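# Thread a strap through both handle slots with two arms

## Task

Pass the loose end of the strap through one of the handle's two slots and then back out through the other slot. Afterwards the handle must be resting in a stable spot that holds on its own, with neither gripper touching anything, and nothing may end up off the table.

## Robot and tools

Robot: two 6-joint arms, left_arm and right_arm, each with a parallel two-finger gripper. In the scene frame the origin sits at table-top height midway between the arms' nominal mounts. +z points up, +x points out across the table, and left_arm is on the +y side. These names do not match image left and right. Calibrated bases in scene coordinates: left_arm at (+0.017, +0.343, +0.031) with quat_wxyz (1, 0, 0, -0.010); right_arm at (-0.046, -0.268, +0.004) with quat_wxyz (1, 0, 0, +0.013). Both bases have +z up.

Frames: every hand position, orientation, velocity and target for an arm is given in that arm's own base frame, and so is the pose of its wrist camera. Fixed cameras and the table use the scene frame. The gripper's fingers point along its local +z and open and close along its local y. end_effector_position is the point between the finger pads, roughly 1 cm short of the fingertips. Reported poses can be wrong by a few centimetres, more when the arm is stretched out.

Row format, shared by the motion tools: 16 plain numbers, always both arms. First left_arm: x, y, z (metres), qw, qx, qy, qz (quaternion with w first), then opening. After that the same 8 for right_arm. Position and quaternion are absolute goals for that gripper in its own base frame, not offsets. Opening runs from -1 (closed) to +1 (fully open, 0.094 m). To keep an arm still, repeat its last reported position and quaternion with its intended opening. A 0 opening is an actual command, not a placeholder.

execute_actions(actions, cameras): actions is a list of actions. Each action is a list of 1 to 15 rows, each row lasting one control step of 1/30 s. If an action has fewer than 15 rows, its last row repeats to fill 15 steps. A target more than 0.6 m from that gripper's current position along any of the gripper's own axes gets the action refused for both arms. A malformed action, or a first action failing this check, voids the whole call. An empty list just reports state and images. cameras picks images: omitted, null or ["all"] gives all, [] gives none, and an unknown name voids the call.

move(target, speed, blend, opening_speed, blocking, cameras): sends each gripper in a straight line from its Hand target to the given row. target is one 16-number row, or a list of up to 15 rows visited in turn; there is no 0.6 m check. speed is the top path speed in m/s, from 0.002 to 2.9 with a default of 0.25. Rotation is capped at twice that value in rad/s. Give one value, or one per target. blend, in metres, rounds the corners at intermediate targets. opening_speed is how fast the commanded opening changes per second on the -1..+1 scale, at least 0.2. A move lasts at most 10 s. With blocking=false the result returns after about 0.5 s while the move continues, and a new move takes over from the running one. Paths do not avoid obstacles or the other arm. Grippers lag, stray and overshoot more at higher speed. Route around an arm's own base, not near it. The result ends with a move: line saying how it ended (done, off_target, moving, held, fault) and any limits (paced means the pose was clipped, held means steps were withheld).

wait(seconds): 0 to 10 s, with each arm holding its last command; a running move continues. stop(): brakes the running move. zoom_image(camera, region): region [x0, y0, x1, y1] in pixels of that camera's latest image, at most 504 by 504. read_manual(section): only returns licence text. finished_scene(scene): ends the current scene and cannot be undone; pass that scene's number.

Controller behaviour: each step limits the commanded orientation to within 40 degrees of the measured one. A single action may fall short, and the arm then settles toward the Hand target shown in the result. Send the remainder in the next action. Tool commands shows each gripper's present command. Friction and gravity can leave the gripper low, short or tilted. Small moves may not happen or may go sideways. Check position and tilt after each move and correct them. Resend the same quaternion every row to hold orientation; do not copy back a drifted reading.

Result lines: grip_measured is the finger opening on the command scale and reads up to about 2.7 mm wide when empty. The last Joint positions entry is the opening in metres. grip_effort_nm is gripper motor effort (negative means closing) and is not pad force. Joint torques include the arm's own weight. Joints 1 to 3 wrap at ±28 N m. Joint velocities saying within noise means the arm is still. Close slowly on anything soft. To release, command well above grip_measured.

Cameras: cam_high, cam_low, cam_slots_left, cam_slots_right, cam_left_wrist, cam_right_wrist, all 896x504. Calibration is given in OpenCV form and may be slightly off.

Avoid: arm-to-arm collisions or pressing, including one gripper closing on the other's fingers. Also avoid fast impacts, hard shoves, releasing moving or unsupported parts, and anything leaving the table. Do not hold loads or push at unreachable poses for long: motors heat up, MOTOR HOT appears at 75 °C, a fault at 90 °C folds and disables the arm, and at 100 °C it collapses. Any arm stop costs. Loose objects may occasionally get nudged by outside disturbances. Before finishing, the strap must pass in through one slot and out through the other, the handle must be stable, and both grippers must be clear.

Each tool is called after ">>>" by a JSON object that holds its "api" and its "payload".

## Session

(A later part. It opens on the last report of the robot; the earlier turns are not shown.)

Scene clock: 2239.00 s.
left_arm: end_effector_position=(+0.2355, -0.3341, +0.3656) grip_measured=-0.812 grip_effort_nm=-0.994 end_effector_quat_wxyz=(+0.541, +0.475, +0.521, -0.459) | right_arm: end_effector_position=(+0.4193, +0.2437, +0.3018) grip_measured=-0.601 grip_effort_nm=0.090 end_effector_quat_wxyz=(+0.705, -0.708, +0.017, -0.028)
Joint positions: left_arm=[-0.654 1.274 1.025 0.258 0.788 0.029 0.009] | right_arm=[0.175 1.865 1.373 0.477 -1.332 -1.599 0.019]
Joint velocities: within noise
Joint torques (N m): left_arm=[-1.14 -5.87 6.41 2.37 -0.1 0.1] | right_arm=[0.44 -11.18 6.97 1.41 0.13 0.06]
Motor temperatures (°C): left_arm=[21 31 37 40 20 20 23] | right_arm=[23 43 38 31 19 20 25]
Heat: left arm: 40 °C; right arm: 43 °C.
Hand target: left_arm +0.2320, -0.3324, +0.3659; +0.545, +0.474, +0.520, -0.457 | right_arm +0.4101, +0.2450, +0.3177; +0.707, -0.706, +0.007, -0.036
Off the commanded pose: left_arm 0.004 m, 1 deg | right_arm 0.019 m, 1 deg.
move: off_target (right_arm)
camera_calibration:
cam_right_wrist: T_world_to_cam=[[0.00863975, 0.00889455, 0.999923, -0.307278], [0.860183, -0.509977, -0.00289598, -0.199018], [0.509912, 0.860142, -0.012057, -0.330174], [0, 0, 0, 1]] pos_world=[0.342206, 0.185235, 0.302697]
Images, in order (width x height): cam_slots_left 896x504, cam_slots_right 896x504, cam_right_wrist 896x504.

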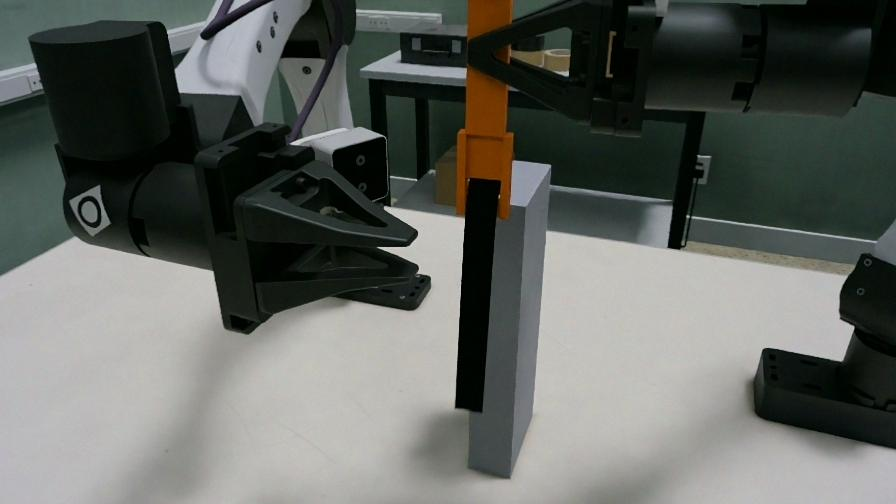

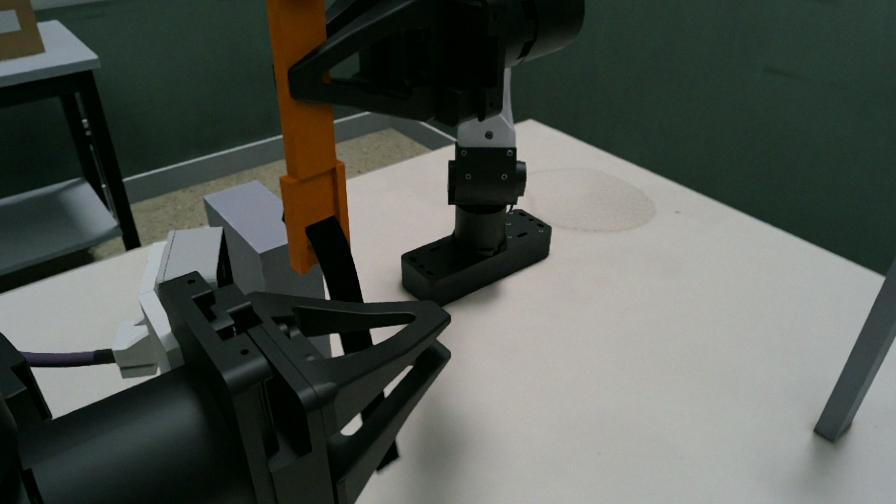

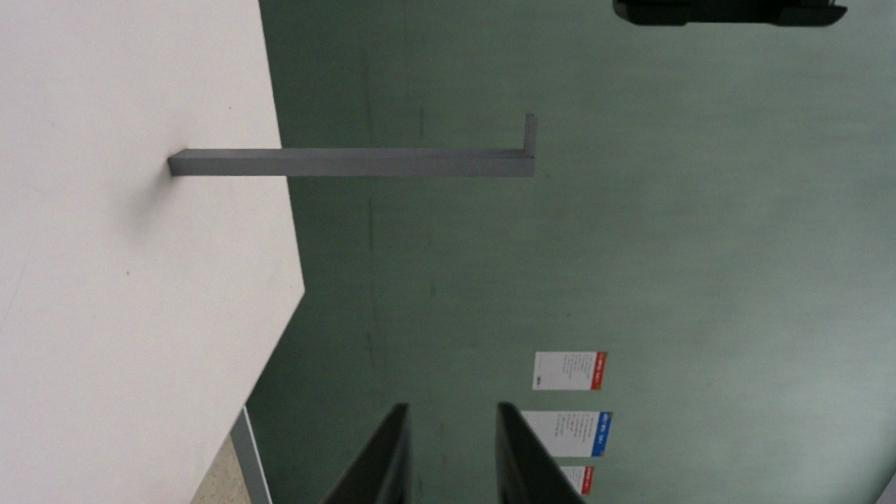

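>>> {"api": "move", "payload": {"target": [[0.232,-0.3324,0.3658,0.5447,0.4739,0.5202,-0.4567,-0.9,0.410,0.175,0.318,0.7071,-0.7063,0.0075,-0.0357,-0.6],[0.232,-0.3324,0.3658,0.5447,0.4739,0.5202,-0.4567,-0.9,0.330,0.175,0.20,0.4947,-0.5247,0.5053,0.4742,-0.2]], "speed": 0.25}}

Scene clock: 2263.43 s.
left_arm: end_effector_position=(+0.2355, -0.3341, +0.3656) grip_measured=-0.812 grip_effort_nm=-0.994 end_effector_quat_wxyz=(+0.541, +0.475, +0.521, -0.459) | right_arm: end_effector_position=(+0.3256, +0.1731, +0.1919) grip_measured=-0.202 grip_effort_nm=0.095 end_effector_quat_wxyz=(+0.487, -0.516, +0.522, +0.473)
Joint positions: left_arm=[-0.654 1.274 1.025 0.258 0.788 0.029 0.009] | right_arm=[0.006 1.745 1.106 -0.604 -1.488 -1.251 0.038]
Joint velocities: within noise
Joint torques (N m): left_arm=[-0.87 -5.76 6.35 2.34 -0.07 0.12] | right_arm=[0.31 -5.29 9.69 0.75 -0.78 -0.2]
Motor temperatures (°C): left_arm=[21 31 37 40 20 20 23] | right_arm=[23 47 36 30 19 20 25]
Heat: left arm: 40 °C; right arm: 47 °C.
Hand target: left_arm +0.2320, -0.3324, +0.3659; +0.545, +0.474, +0.520, -0.457 | right_arm +0.3297, +0.1751, +0.2000; +0.497, -0.522, +0.507, +0.473
Off the commanded pose: left_arm 0.004 m, 1 deg | right_arm 0.009 m, 2 deg.
move: done
camera_calibration:
cam_left_wrist: T_world_to_cam=[[-0.99094, -0.130467, -0.0318889, 0.203], [-0.0269941, 0.426056, -0.904294, 0.518817], [0.131567, -0.89524, -0.425718, -0.0868034], [0, 0, 0, 1]] pos_world=[0.226586, -0.27227, 0.438683]
cam_right_wrist: T_world_to_cam=[[0.999772, -0.0160968, -0.0140297, -0.319827], [-0.0203738, -0.522469, -0.852415, 0.297182], [0.00639108, 0.852506, -0.522678, 0.0403409], [0, 0, 0, 1]] pos_world=[0.325551, 0.115729, 0.26992]

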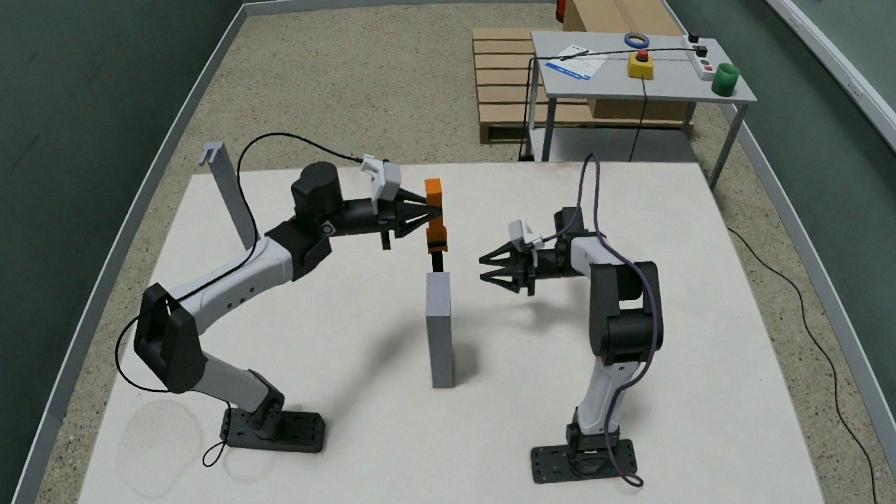

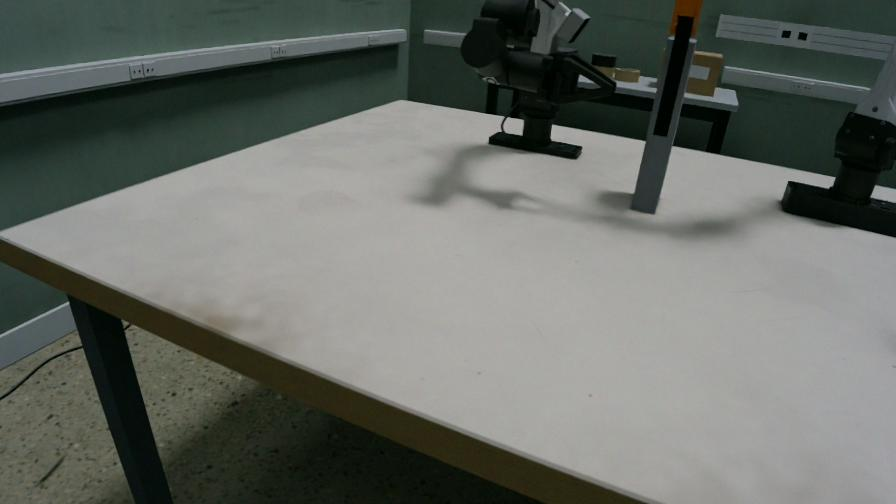

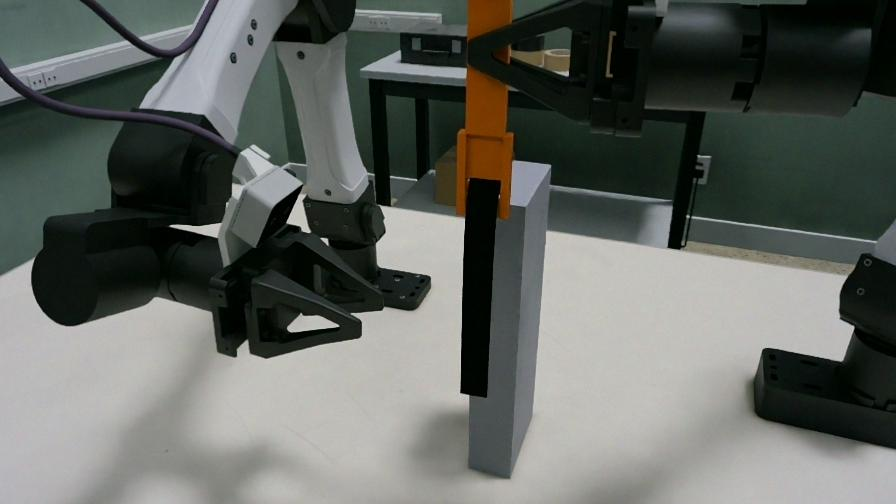

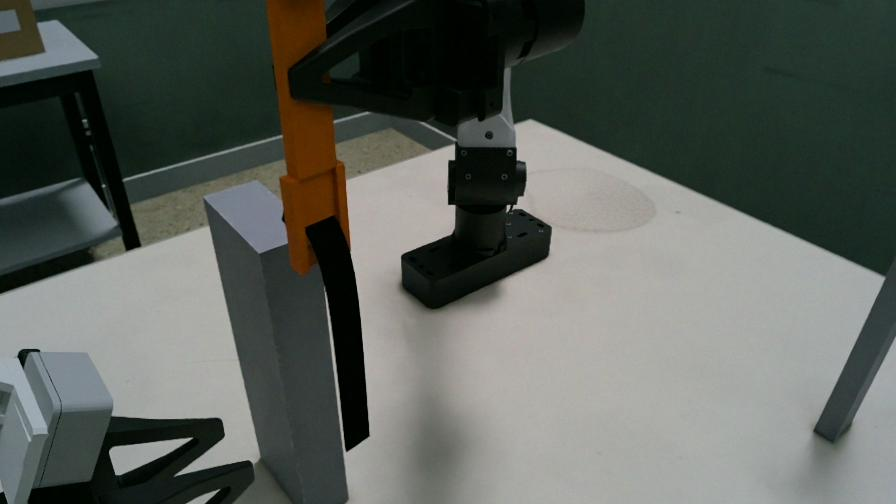

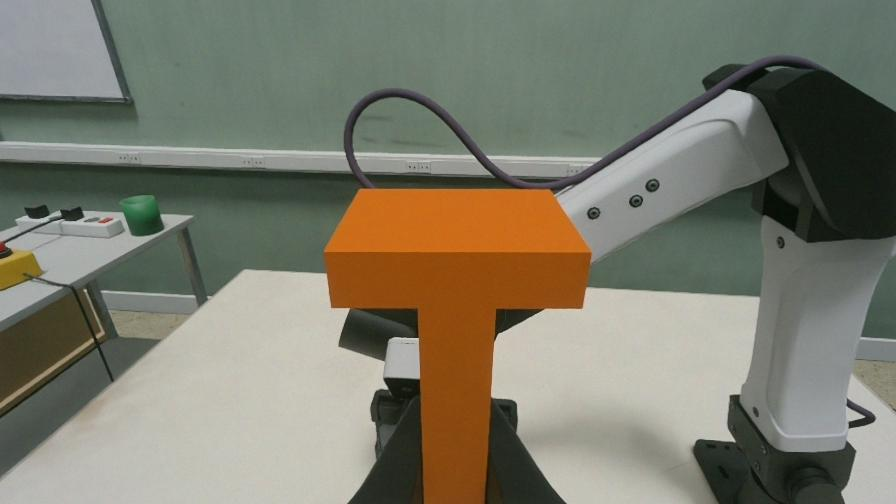

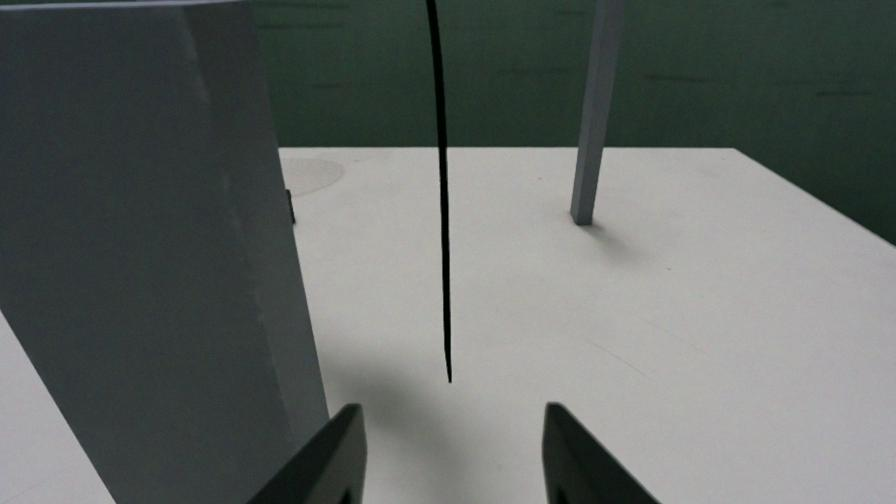

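>>> {"api": "move", "payload": {"target": [[0.232,-0.3324,0.3658,0.5447,0.4739,0.5202,-0.4567,-0.9,0.330,0.175,0.178,0.4947,-0.5247,0.5053,0.4742,-0.4],[0.232,-0.3324,0.3658,0.5447,0.4739,0.5202,-0.4567,-0.9,0.330,0.252,0.178,0.4947,-0.5247,0.5053,0.4742,-0.4]], "speed": 0.1}}

Scene clock: 2279.80 s.
left_arm: end_effector_position=(+0.2355, -0.3341, +0.3656) grip_measured=-0.812 grip_effort_nm=-0.994 end_effector_quat_wxyz=(+0.541, +0.475, +0.521, -0.459) | right_arm: end_effector_position=(+0.3314, +0.2508, +0.1713) grip_measured=-0.398 grip_effort_nm=-0.066 end_effector_quat_wxyz=(+0.483, -0.521, +0.513, +0.482)
Joint positions: left_arm=[-0.654 1.274 1.025 0.258 0.788 0.029 0.009] | right_arm=[0.234 1.803 0.848 0.655 -1.334 -0.301 0.028]
Joint velocities: within noise
Joint torques (N m): left_arm=[-0.95 -5.83 6.56 2.4 -0.14 0.03] | right_arm=[0.44 -7.97 5.24 1.96 0.01 0.06]
Motor temperatures (°C): left_arm=[21 31 37 41 20 20 23] | right_arm=[23 43 38 29 19 20 24]
Heat: left arm: 41 °C; right arm: 43 °C.
Hand target: left_arm +0.2320, -0.3324, +0.3659; +0.545, +0.474, +0.520, -0.457 | right_arm +0.3299, +0.2520, +0.1780; +0.494, -0.525, +0.506, +0.474
Off the commanded pose: left_arm 0.004 m, 1 deg | right_arm 0.007 m, 2 deg.
move: done
camera_calibration:
cam_left_wrist: T_world_to_cam=[[-0.99094, -0.130467, -0.0318889, 0.203], [-0.0269941, 0.426056, -0.904294, 0.518817], [0.131567, -0.89524, -0.425718, -0.0868034], [0, 0, 0, 1]] pos_world=[0.226586, -0.27227, 0.438683]
cam_right_wrist: T_world_to_cam=[[0.999832, 0.0122334, -0.0136347, -0.331818], [-0.00538333, -0.515229, -0.857035, 0.314331], [-0.0175094, 0.856965, -0.515077, -0.0311926], [0, 0, 0, 1]] pos_world=[0.332908, 0.192743, 0.248802]

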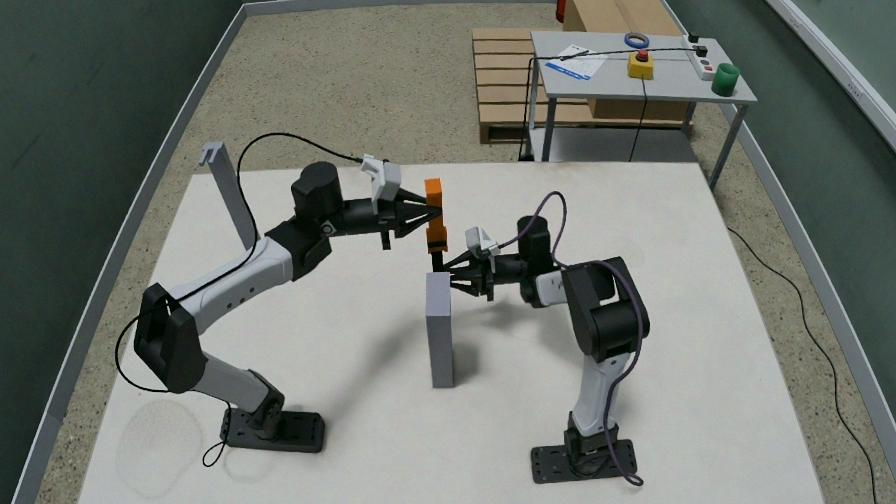

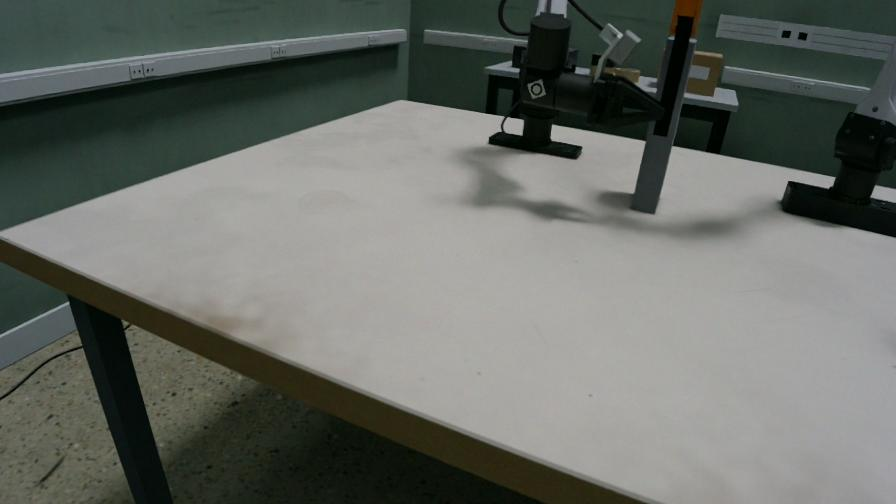

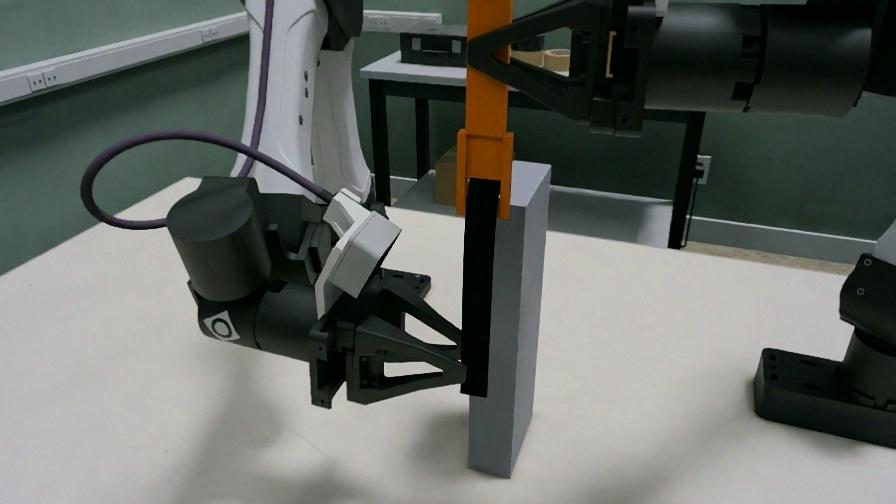

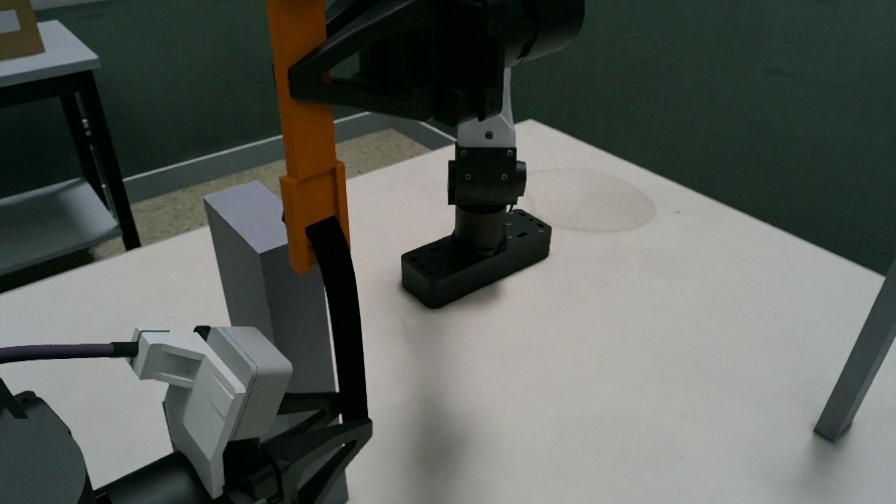

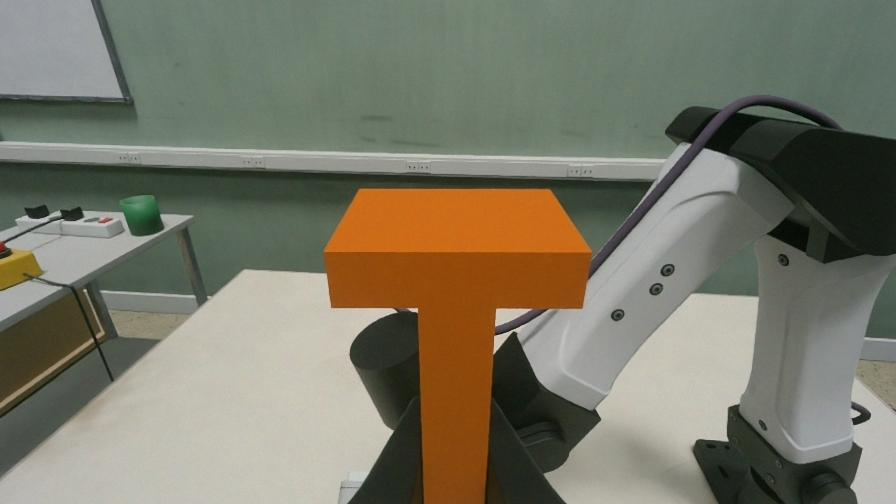

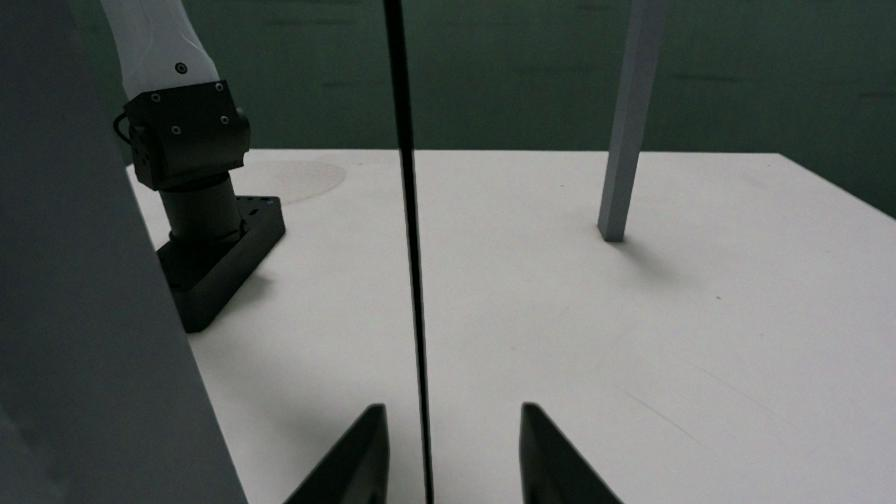

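>>> {"api": "move", "payload": {"target": [[0.232,-0.3324,0.3658,0.5447,0.4739,0.5202,-0.4567,-0.9,0.325,0.260,0.178,0.4947,-0.5247,0.5053,0.4742,-0.4],[0.232,-0.3324,0.3658,0.5447,0.4739,0.5202,-0.4567,-0.9,0.325,0.260,0.178,0.4947,-0.5247,0.5053,0.4742,-1]], "speed": 0.1, "opening_speed": 0.6}}

>>> {"api": "zoom_image", "payload": {"camera": "cam_slots_left", "region": [400, 300, 560, 420]}}

Scene clock: 2288.77 s.
left_arm: end_effector_position=(+0.2355, -0.3341, +0.3656) grip_measured=-0.812 grip_effort_nm=-0.994 end_effector_quat_wxyz=(+0.541, +0.475, +0.521, -0.459) | right_arm: end_effector_position=(+0.3264, +0.2595, +0.1695) grip_measured=-0.961 grip_effort_nm=-0.984 end_effector_quat_wxyz=(+0.481, -0.521, +0.514, +0.483)
Joint positions: left_arm=[-0.654 1.274 1.025 0.258 0.788 0.029 0.009] | right_arm=[0.262 1.803 0.83 0.699 -1.308 -0.271 0.002]
Joint velocities: within noise
Joint torques (N m): left_arm=[-1.07 -5.76 6.46 2.34 -0.08 0.05] | right_arm=[0.16 -8.32 5.16 2 0.02 0.07]
Motor temperatures (°C): left_arm=[21 31 37 41 20 20 23] | right_arm=[23 43 37 30 19 20 24]
Heat: left arm: 41 °C; right arm: 43 °C.
Hand target: left_arm +0.2320, -0.3324, +0.3659; +0.545, +0.474, +0.520, -0.457 | right_arm +0.3249, +0.2600, +0.1780; +0.494, -0.525, +0.505, +0.474
Off the commanded pose: left_arm 0.004 m, 1 deg | right_arm 0.009 m, 2 deg.
move: done
camera_calibration:
cam_left_wrist: T_world_to_cam=[[-0.99094, -0.130467, -0.0318889, 0.203], [-0.0269941, 0.426056, -0.904294, 0.518817], [0.131567, -0.89524, -0.425718, -0.0868034], [0, 0, 0, 1]] pos_world=[0.226586, -0.27227, 0.438683]
cam_right_wrist: T_world_to_cam=[[0.999763, 0.0134493, -0.0171244, -0.326616], [-0.00772498, -0.516208, -0.856428, 0.3182], [-0.0203581, 0.856358, -0.515982, -0.0384128], [0, 0, 0, 1]] pos_world=[0.328214, 0.201545, 0.247102]

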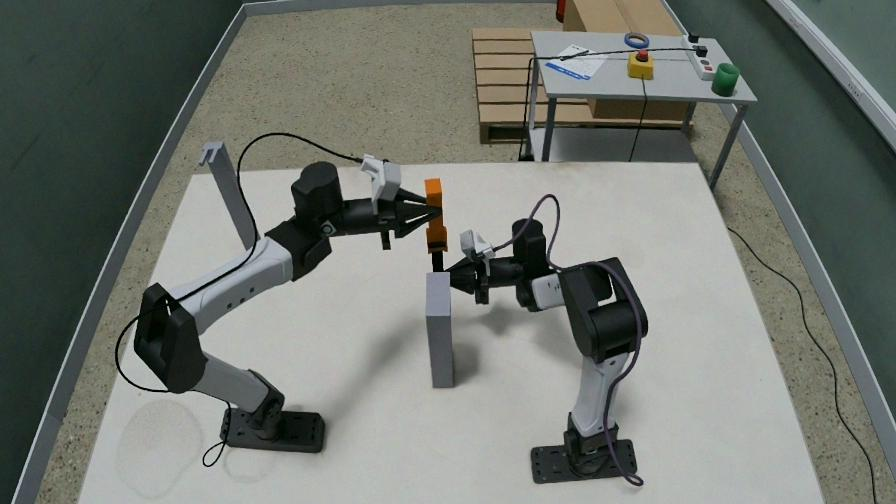

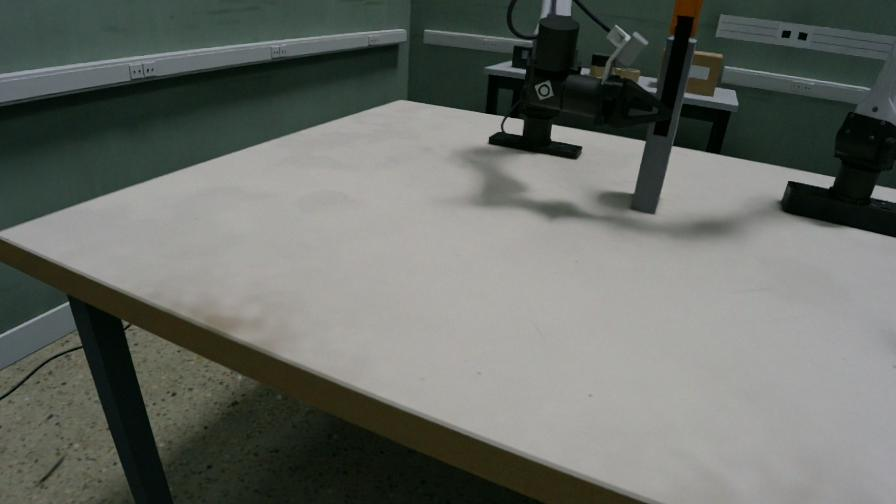

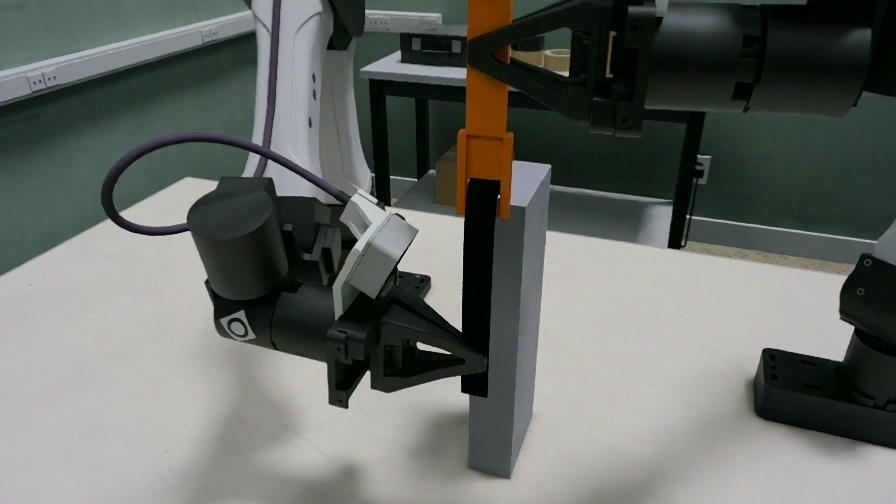

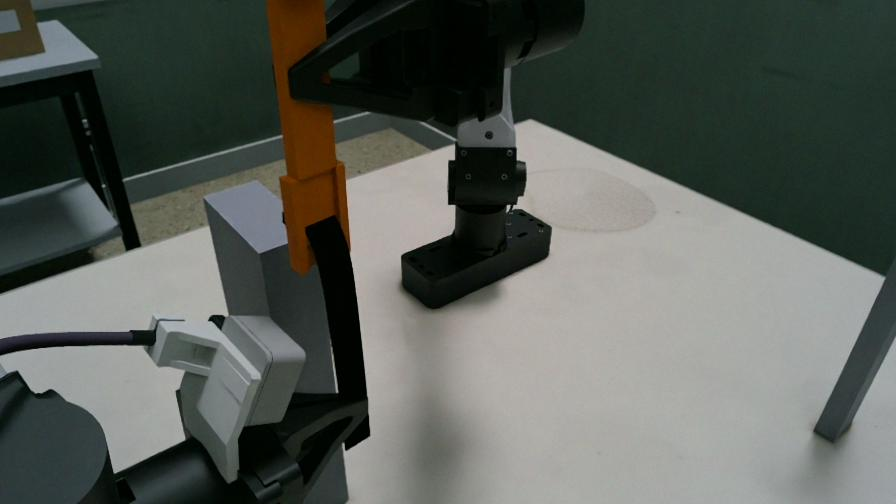

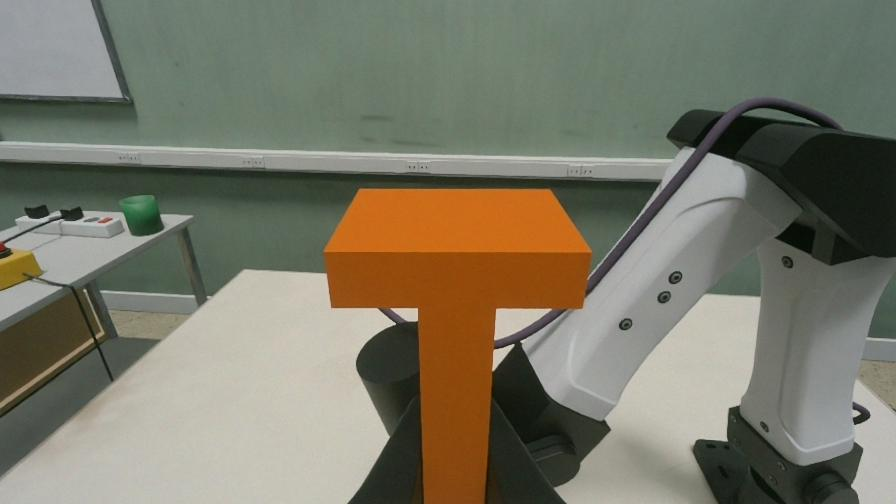

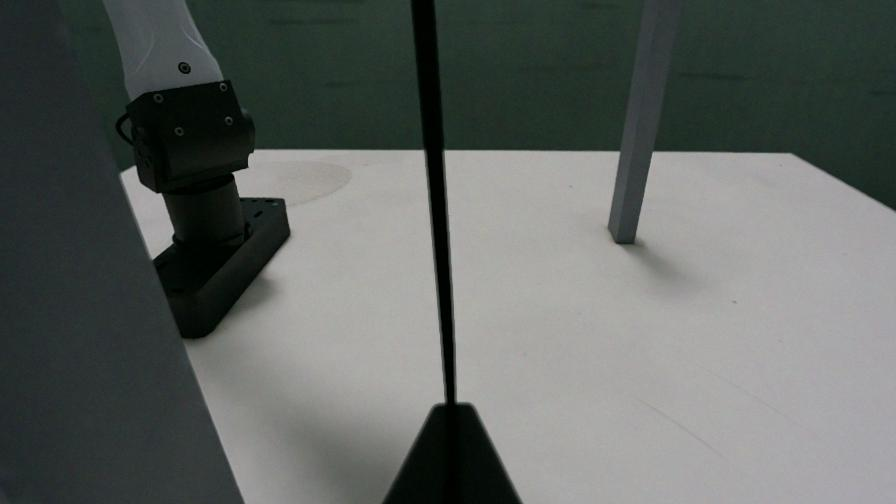

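Scaled by 3.150 from the camera's 896x504 image, which has a finer 1280x720 frame.

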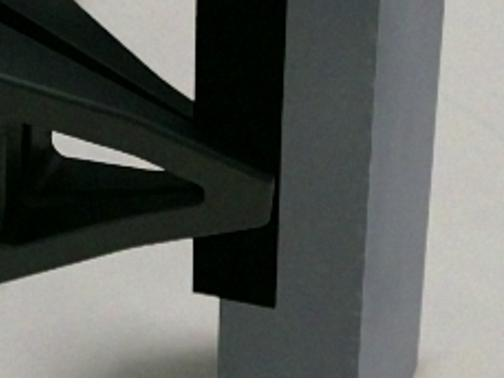

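>>> {"api": "zoom_image", "payload": {"camera": "cam_slots_right", "region": [280, 360, 420, 470]}}

>>> {"api": "zoom_image", "payload": {"camera": "cam_low", "region": [600, 60, 740, 160]}}

Scaled by 3.600 from the camera's 896x504 image, which has a finer 1280x720 frame.

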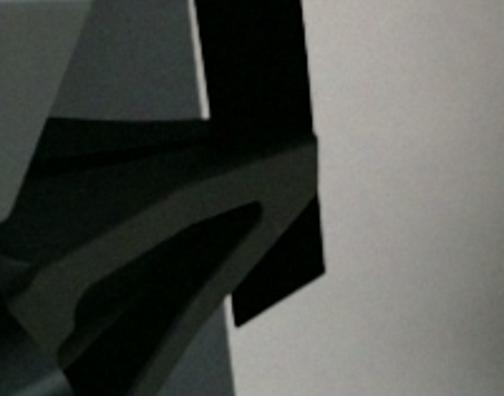

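Scaled by 3.600 from the camera's 896x504 image, which has a finer 1280x720 frame.

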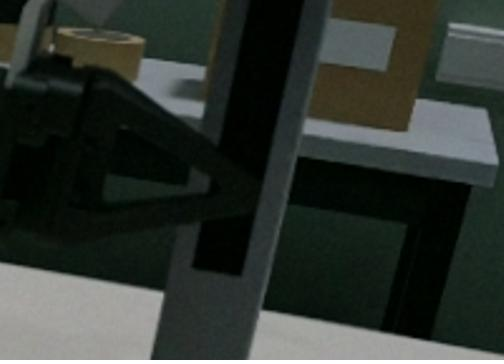

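>>> {"api": "move", "payload": {"target": [[0.232,-0.3324,0.3658,0.5447,0.4739,0.5202,-0.4567,-0.9,0.325,0.260,0.178,0.4947,-0.5247,0.5053,0.4742,-0.7],[0.232,-0.3324,0.3658,0.5447,0.4739,0.5202,-0.4567,-0.9,0.325,0.260,0.191,0.4947,-0.5247,0.5053,0.4742,-0.7]], "speed": 0.1, "opening_speed": 0.6, "cameras": ["cam_right_wrist"]}}

Scene clock: 2302.23 s.
left_arm: end_effector_position=(+0.2355, -0.3341, +0.3656) grip_measured=-0.812 grip_effort_nm=-0.999 end_effector_quat_wxyz=(+0.541, +0.475, +0.521, -0.459) | right_arm: end_effector_position=(+0.3250, +0.2591, +0.1765) grip_measured=-0.701 grip_effort_nm=0.090 end_effector_quat_wxyz=(+0.484, -0.521, +0.512, +0.482)
Joint positions: left_arm=[-0.654 1.274 1.025 0.258 0.788 0.029 0.009] | right_arm=[0.262 1.782 0.83 0.692 -1.307 -0.262 0.014]
Joint velocities: within noise
Joint torques (N m): left_arm=[-0.88 -6.01 6.53 2.36 -0.09 0.06] | right_arm=[0.17 -9.21 7.05 1.6 0.06 0.1]
Motor temperatures (°C): left_arm=[21 31 37 41 20 20 23] | right_arm=[23 44 36 31 19 20 25]
Heat: left arm: 41 °C; right arm: 44 °C.
Hand target: left_arm +0.2320, -0.3324, +0.3659; +0.545, +0.474, +0.520, -0.457 | right_arm +0.3248, +0.2600, +0.1909; +0.495, -0.524, +0.505, +0.475
Off the commanded pose: left_arm 0.004 m, 1 deg | right_arm 0.015 m, 2 deg.
move: off_target (right_arm)
camera_calibration:
cam_right_wrist: T_world_to_cam=[[0.999851, 0.0125877, -0.0118313, -0.325883], [-0.0036987, -0.513009, -0.858375, 0.322181], [-0.0168745, 0.858291, -0.512886, -0.0366511], [0, 0, 0, 1]] pos_world=[0.326408, 0.200841, 0.253898]
Images, in order (width x height): cam_right_wrist 896x504.

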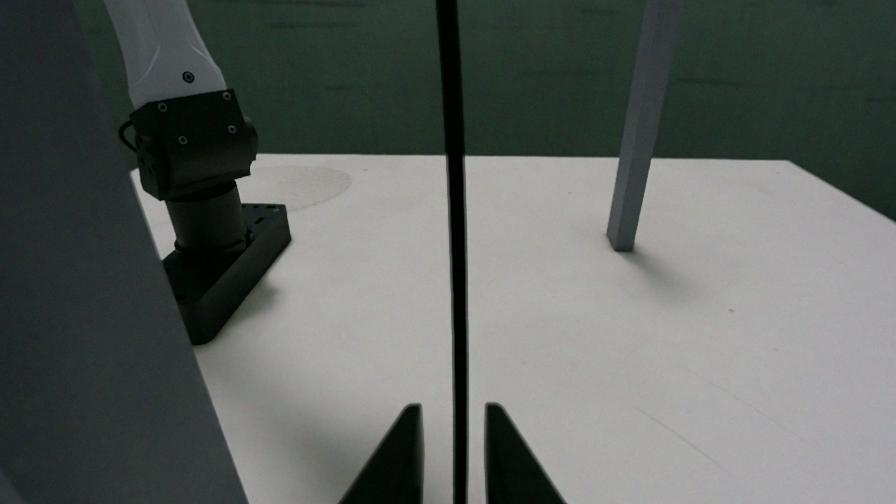

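>>> {"api": "move", "payload": {"target": [[0.232,-0.3324,0.3658,0.5447,0.4739,0.5202,-0.4567,-0.9,0.325,0.260,0.191,0.4947,-0.5247,0.5053,0.4742,-1],[0.232,-0.3324,0.3658,0.5447,0.4739,0.5202,-0.4567,-0.9,0.390,0.260,0.235,0.3833,-0.418,0.590,0.568,-1],[0.232,-0.3324,0.3658,0.5447,0.4739,0.5202,-0.4567,-0.9,0.395,0.260,0.292,0.0048,-0.0480,0.7071,0.7056,-1]], "speed": [0.1,0.15,0.2], "opening_speed": 0.6}}

Scene clock: 2314.13 s.
left_arm: end_effector_position=(+0.2355, -0.3341, +0.3656) grip_measured=-0.812 grip_effort_nm=-0.999 end_effector_quat_wxyz=(+0.541, +0.475, +0.521, -0.459) | right_arm: end_effector_position=(+0.3938, +0.2616, +0.2902) grip_measured=-0.962 grip_effort_nm=-1.013 end_effector_quat_wxyz=(-0.001, -0.042, +0.710, +0.703)
Joint positions: left_arm=[-0.654 1.274 1.025 0.258 0.788 0.029 0.009] | right_arm=[0.219 1.869 1.358 0.429 -1.412 1.433 0.002]
Joint velocities: within noise
Joint torques (N m): left_arm=[-0.88 -5.93 6.38 2.38 -0.08 0.11] | right_arm=[-0.62 -7.65 7.31 2.03 -0.02 0.02]
Motor temperatures (°C): left_arm=[21 30 36 41 20 20 23] | right_arm=[23 43 36 31 19 20 25]
Heat: left arm: 41 °C; right arm: 43 °C.
Hand target: left_arm +0.2320, -0.3324, +0.3659; +0.545, +0.474, +0.520, -0.457 | right_arm +0.3949, +0.2599, +0.2920; +0.005, -0.048, +0.708, +0.704
Off the commanded pose: left_arm 0.004 m, 1 deg | right_arm 0.003 m, 1 deg.
move: done
camera_calibration:
cam_left_wrist: T_world_to_cam=[[-0.99094, -0.130467, -0.0318889, 0.203], [-0.0269941, 0.426056, -0.904294, 0.518817], [0.131567, -0.89524, -0.425718, -0.0868034], [0, 0, 0, 1]] pos_world=[0.226586, -0.27227, 0.438683]
cam_right_wrist: T_world_to_cam=[[0.0350324, -0.00460246, -0.999376, 0.277728], [-0.860668, -0.508406, -0.0278287, 0.516607], [-0.50796, 0.861105, -0.0217719, 0.0707246], [0, 0, 0, 1]] pos_world=[0.470823, 0.203023, 0.293471]

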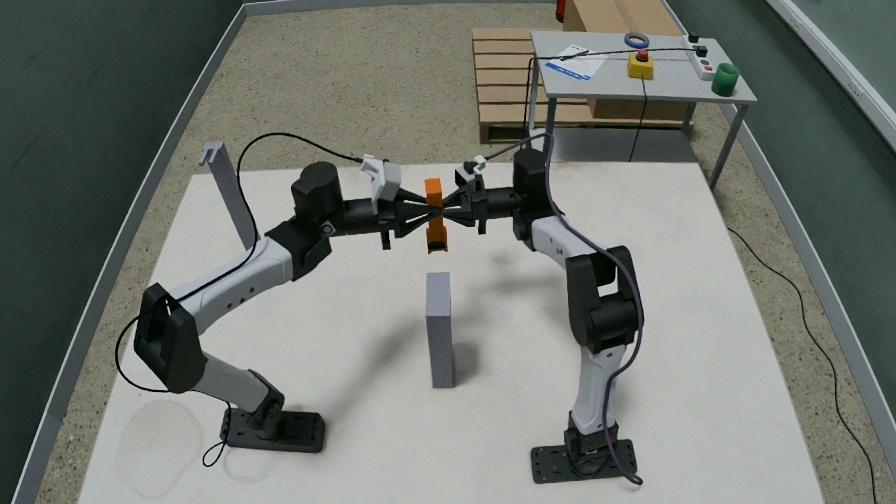

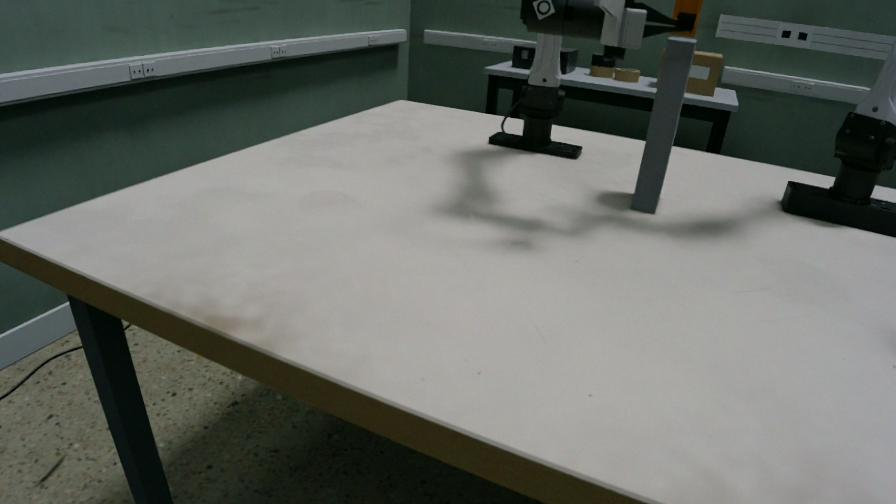

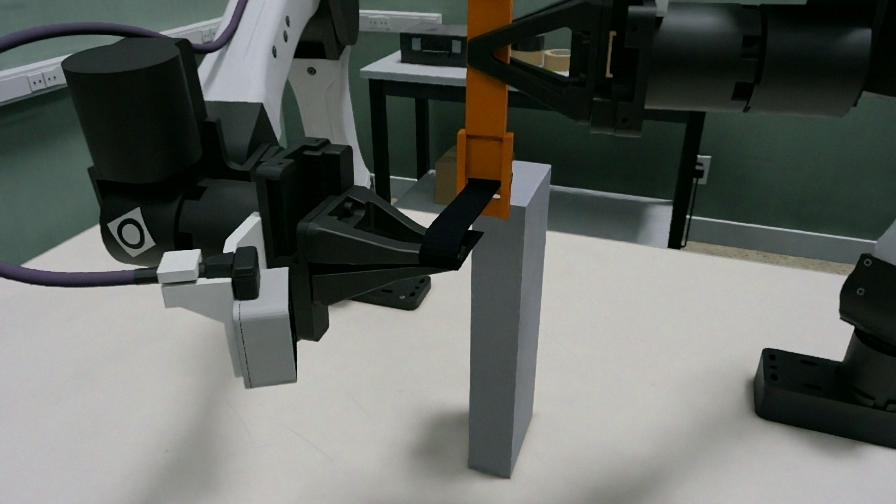

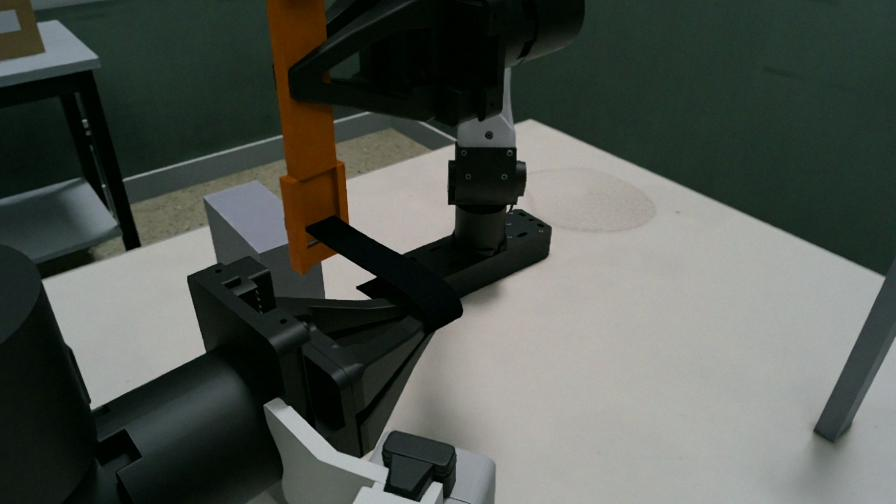

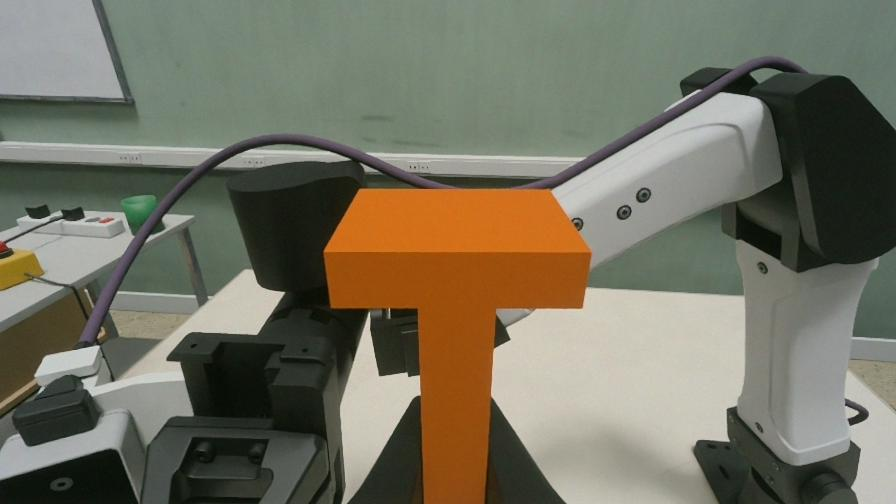

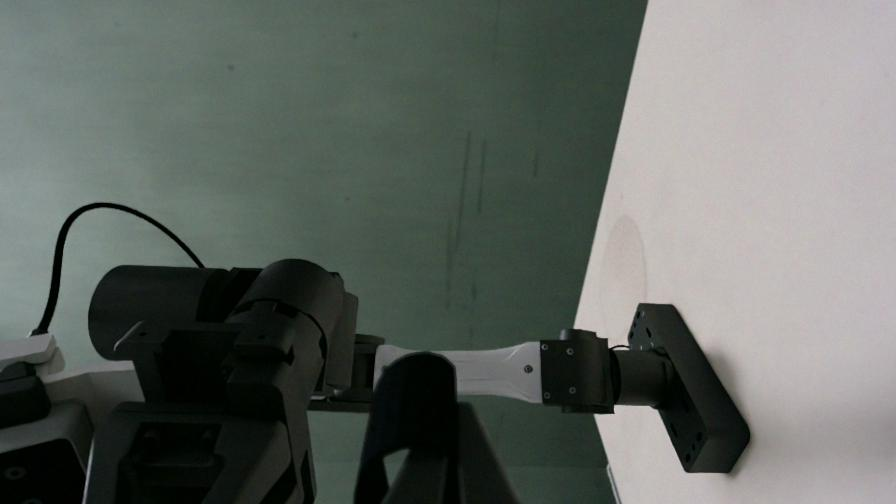

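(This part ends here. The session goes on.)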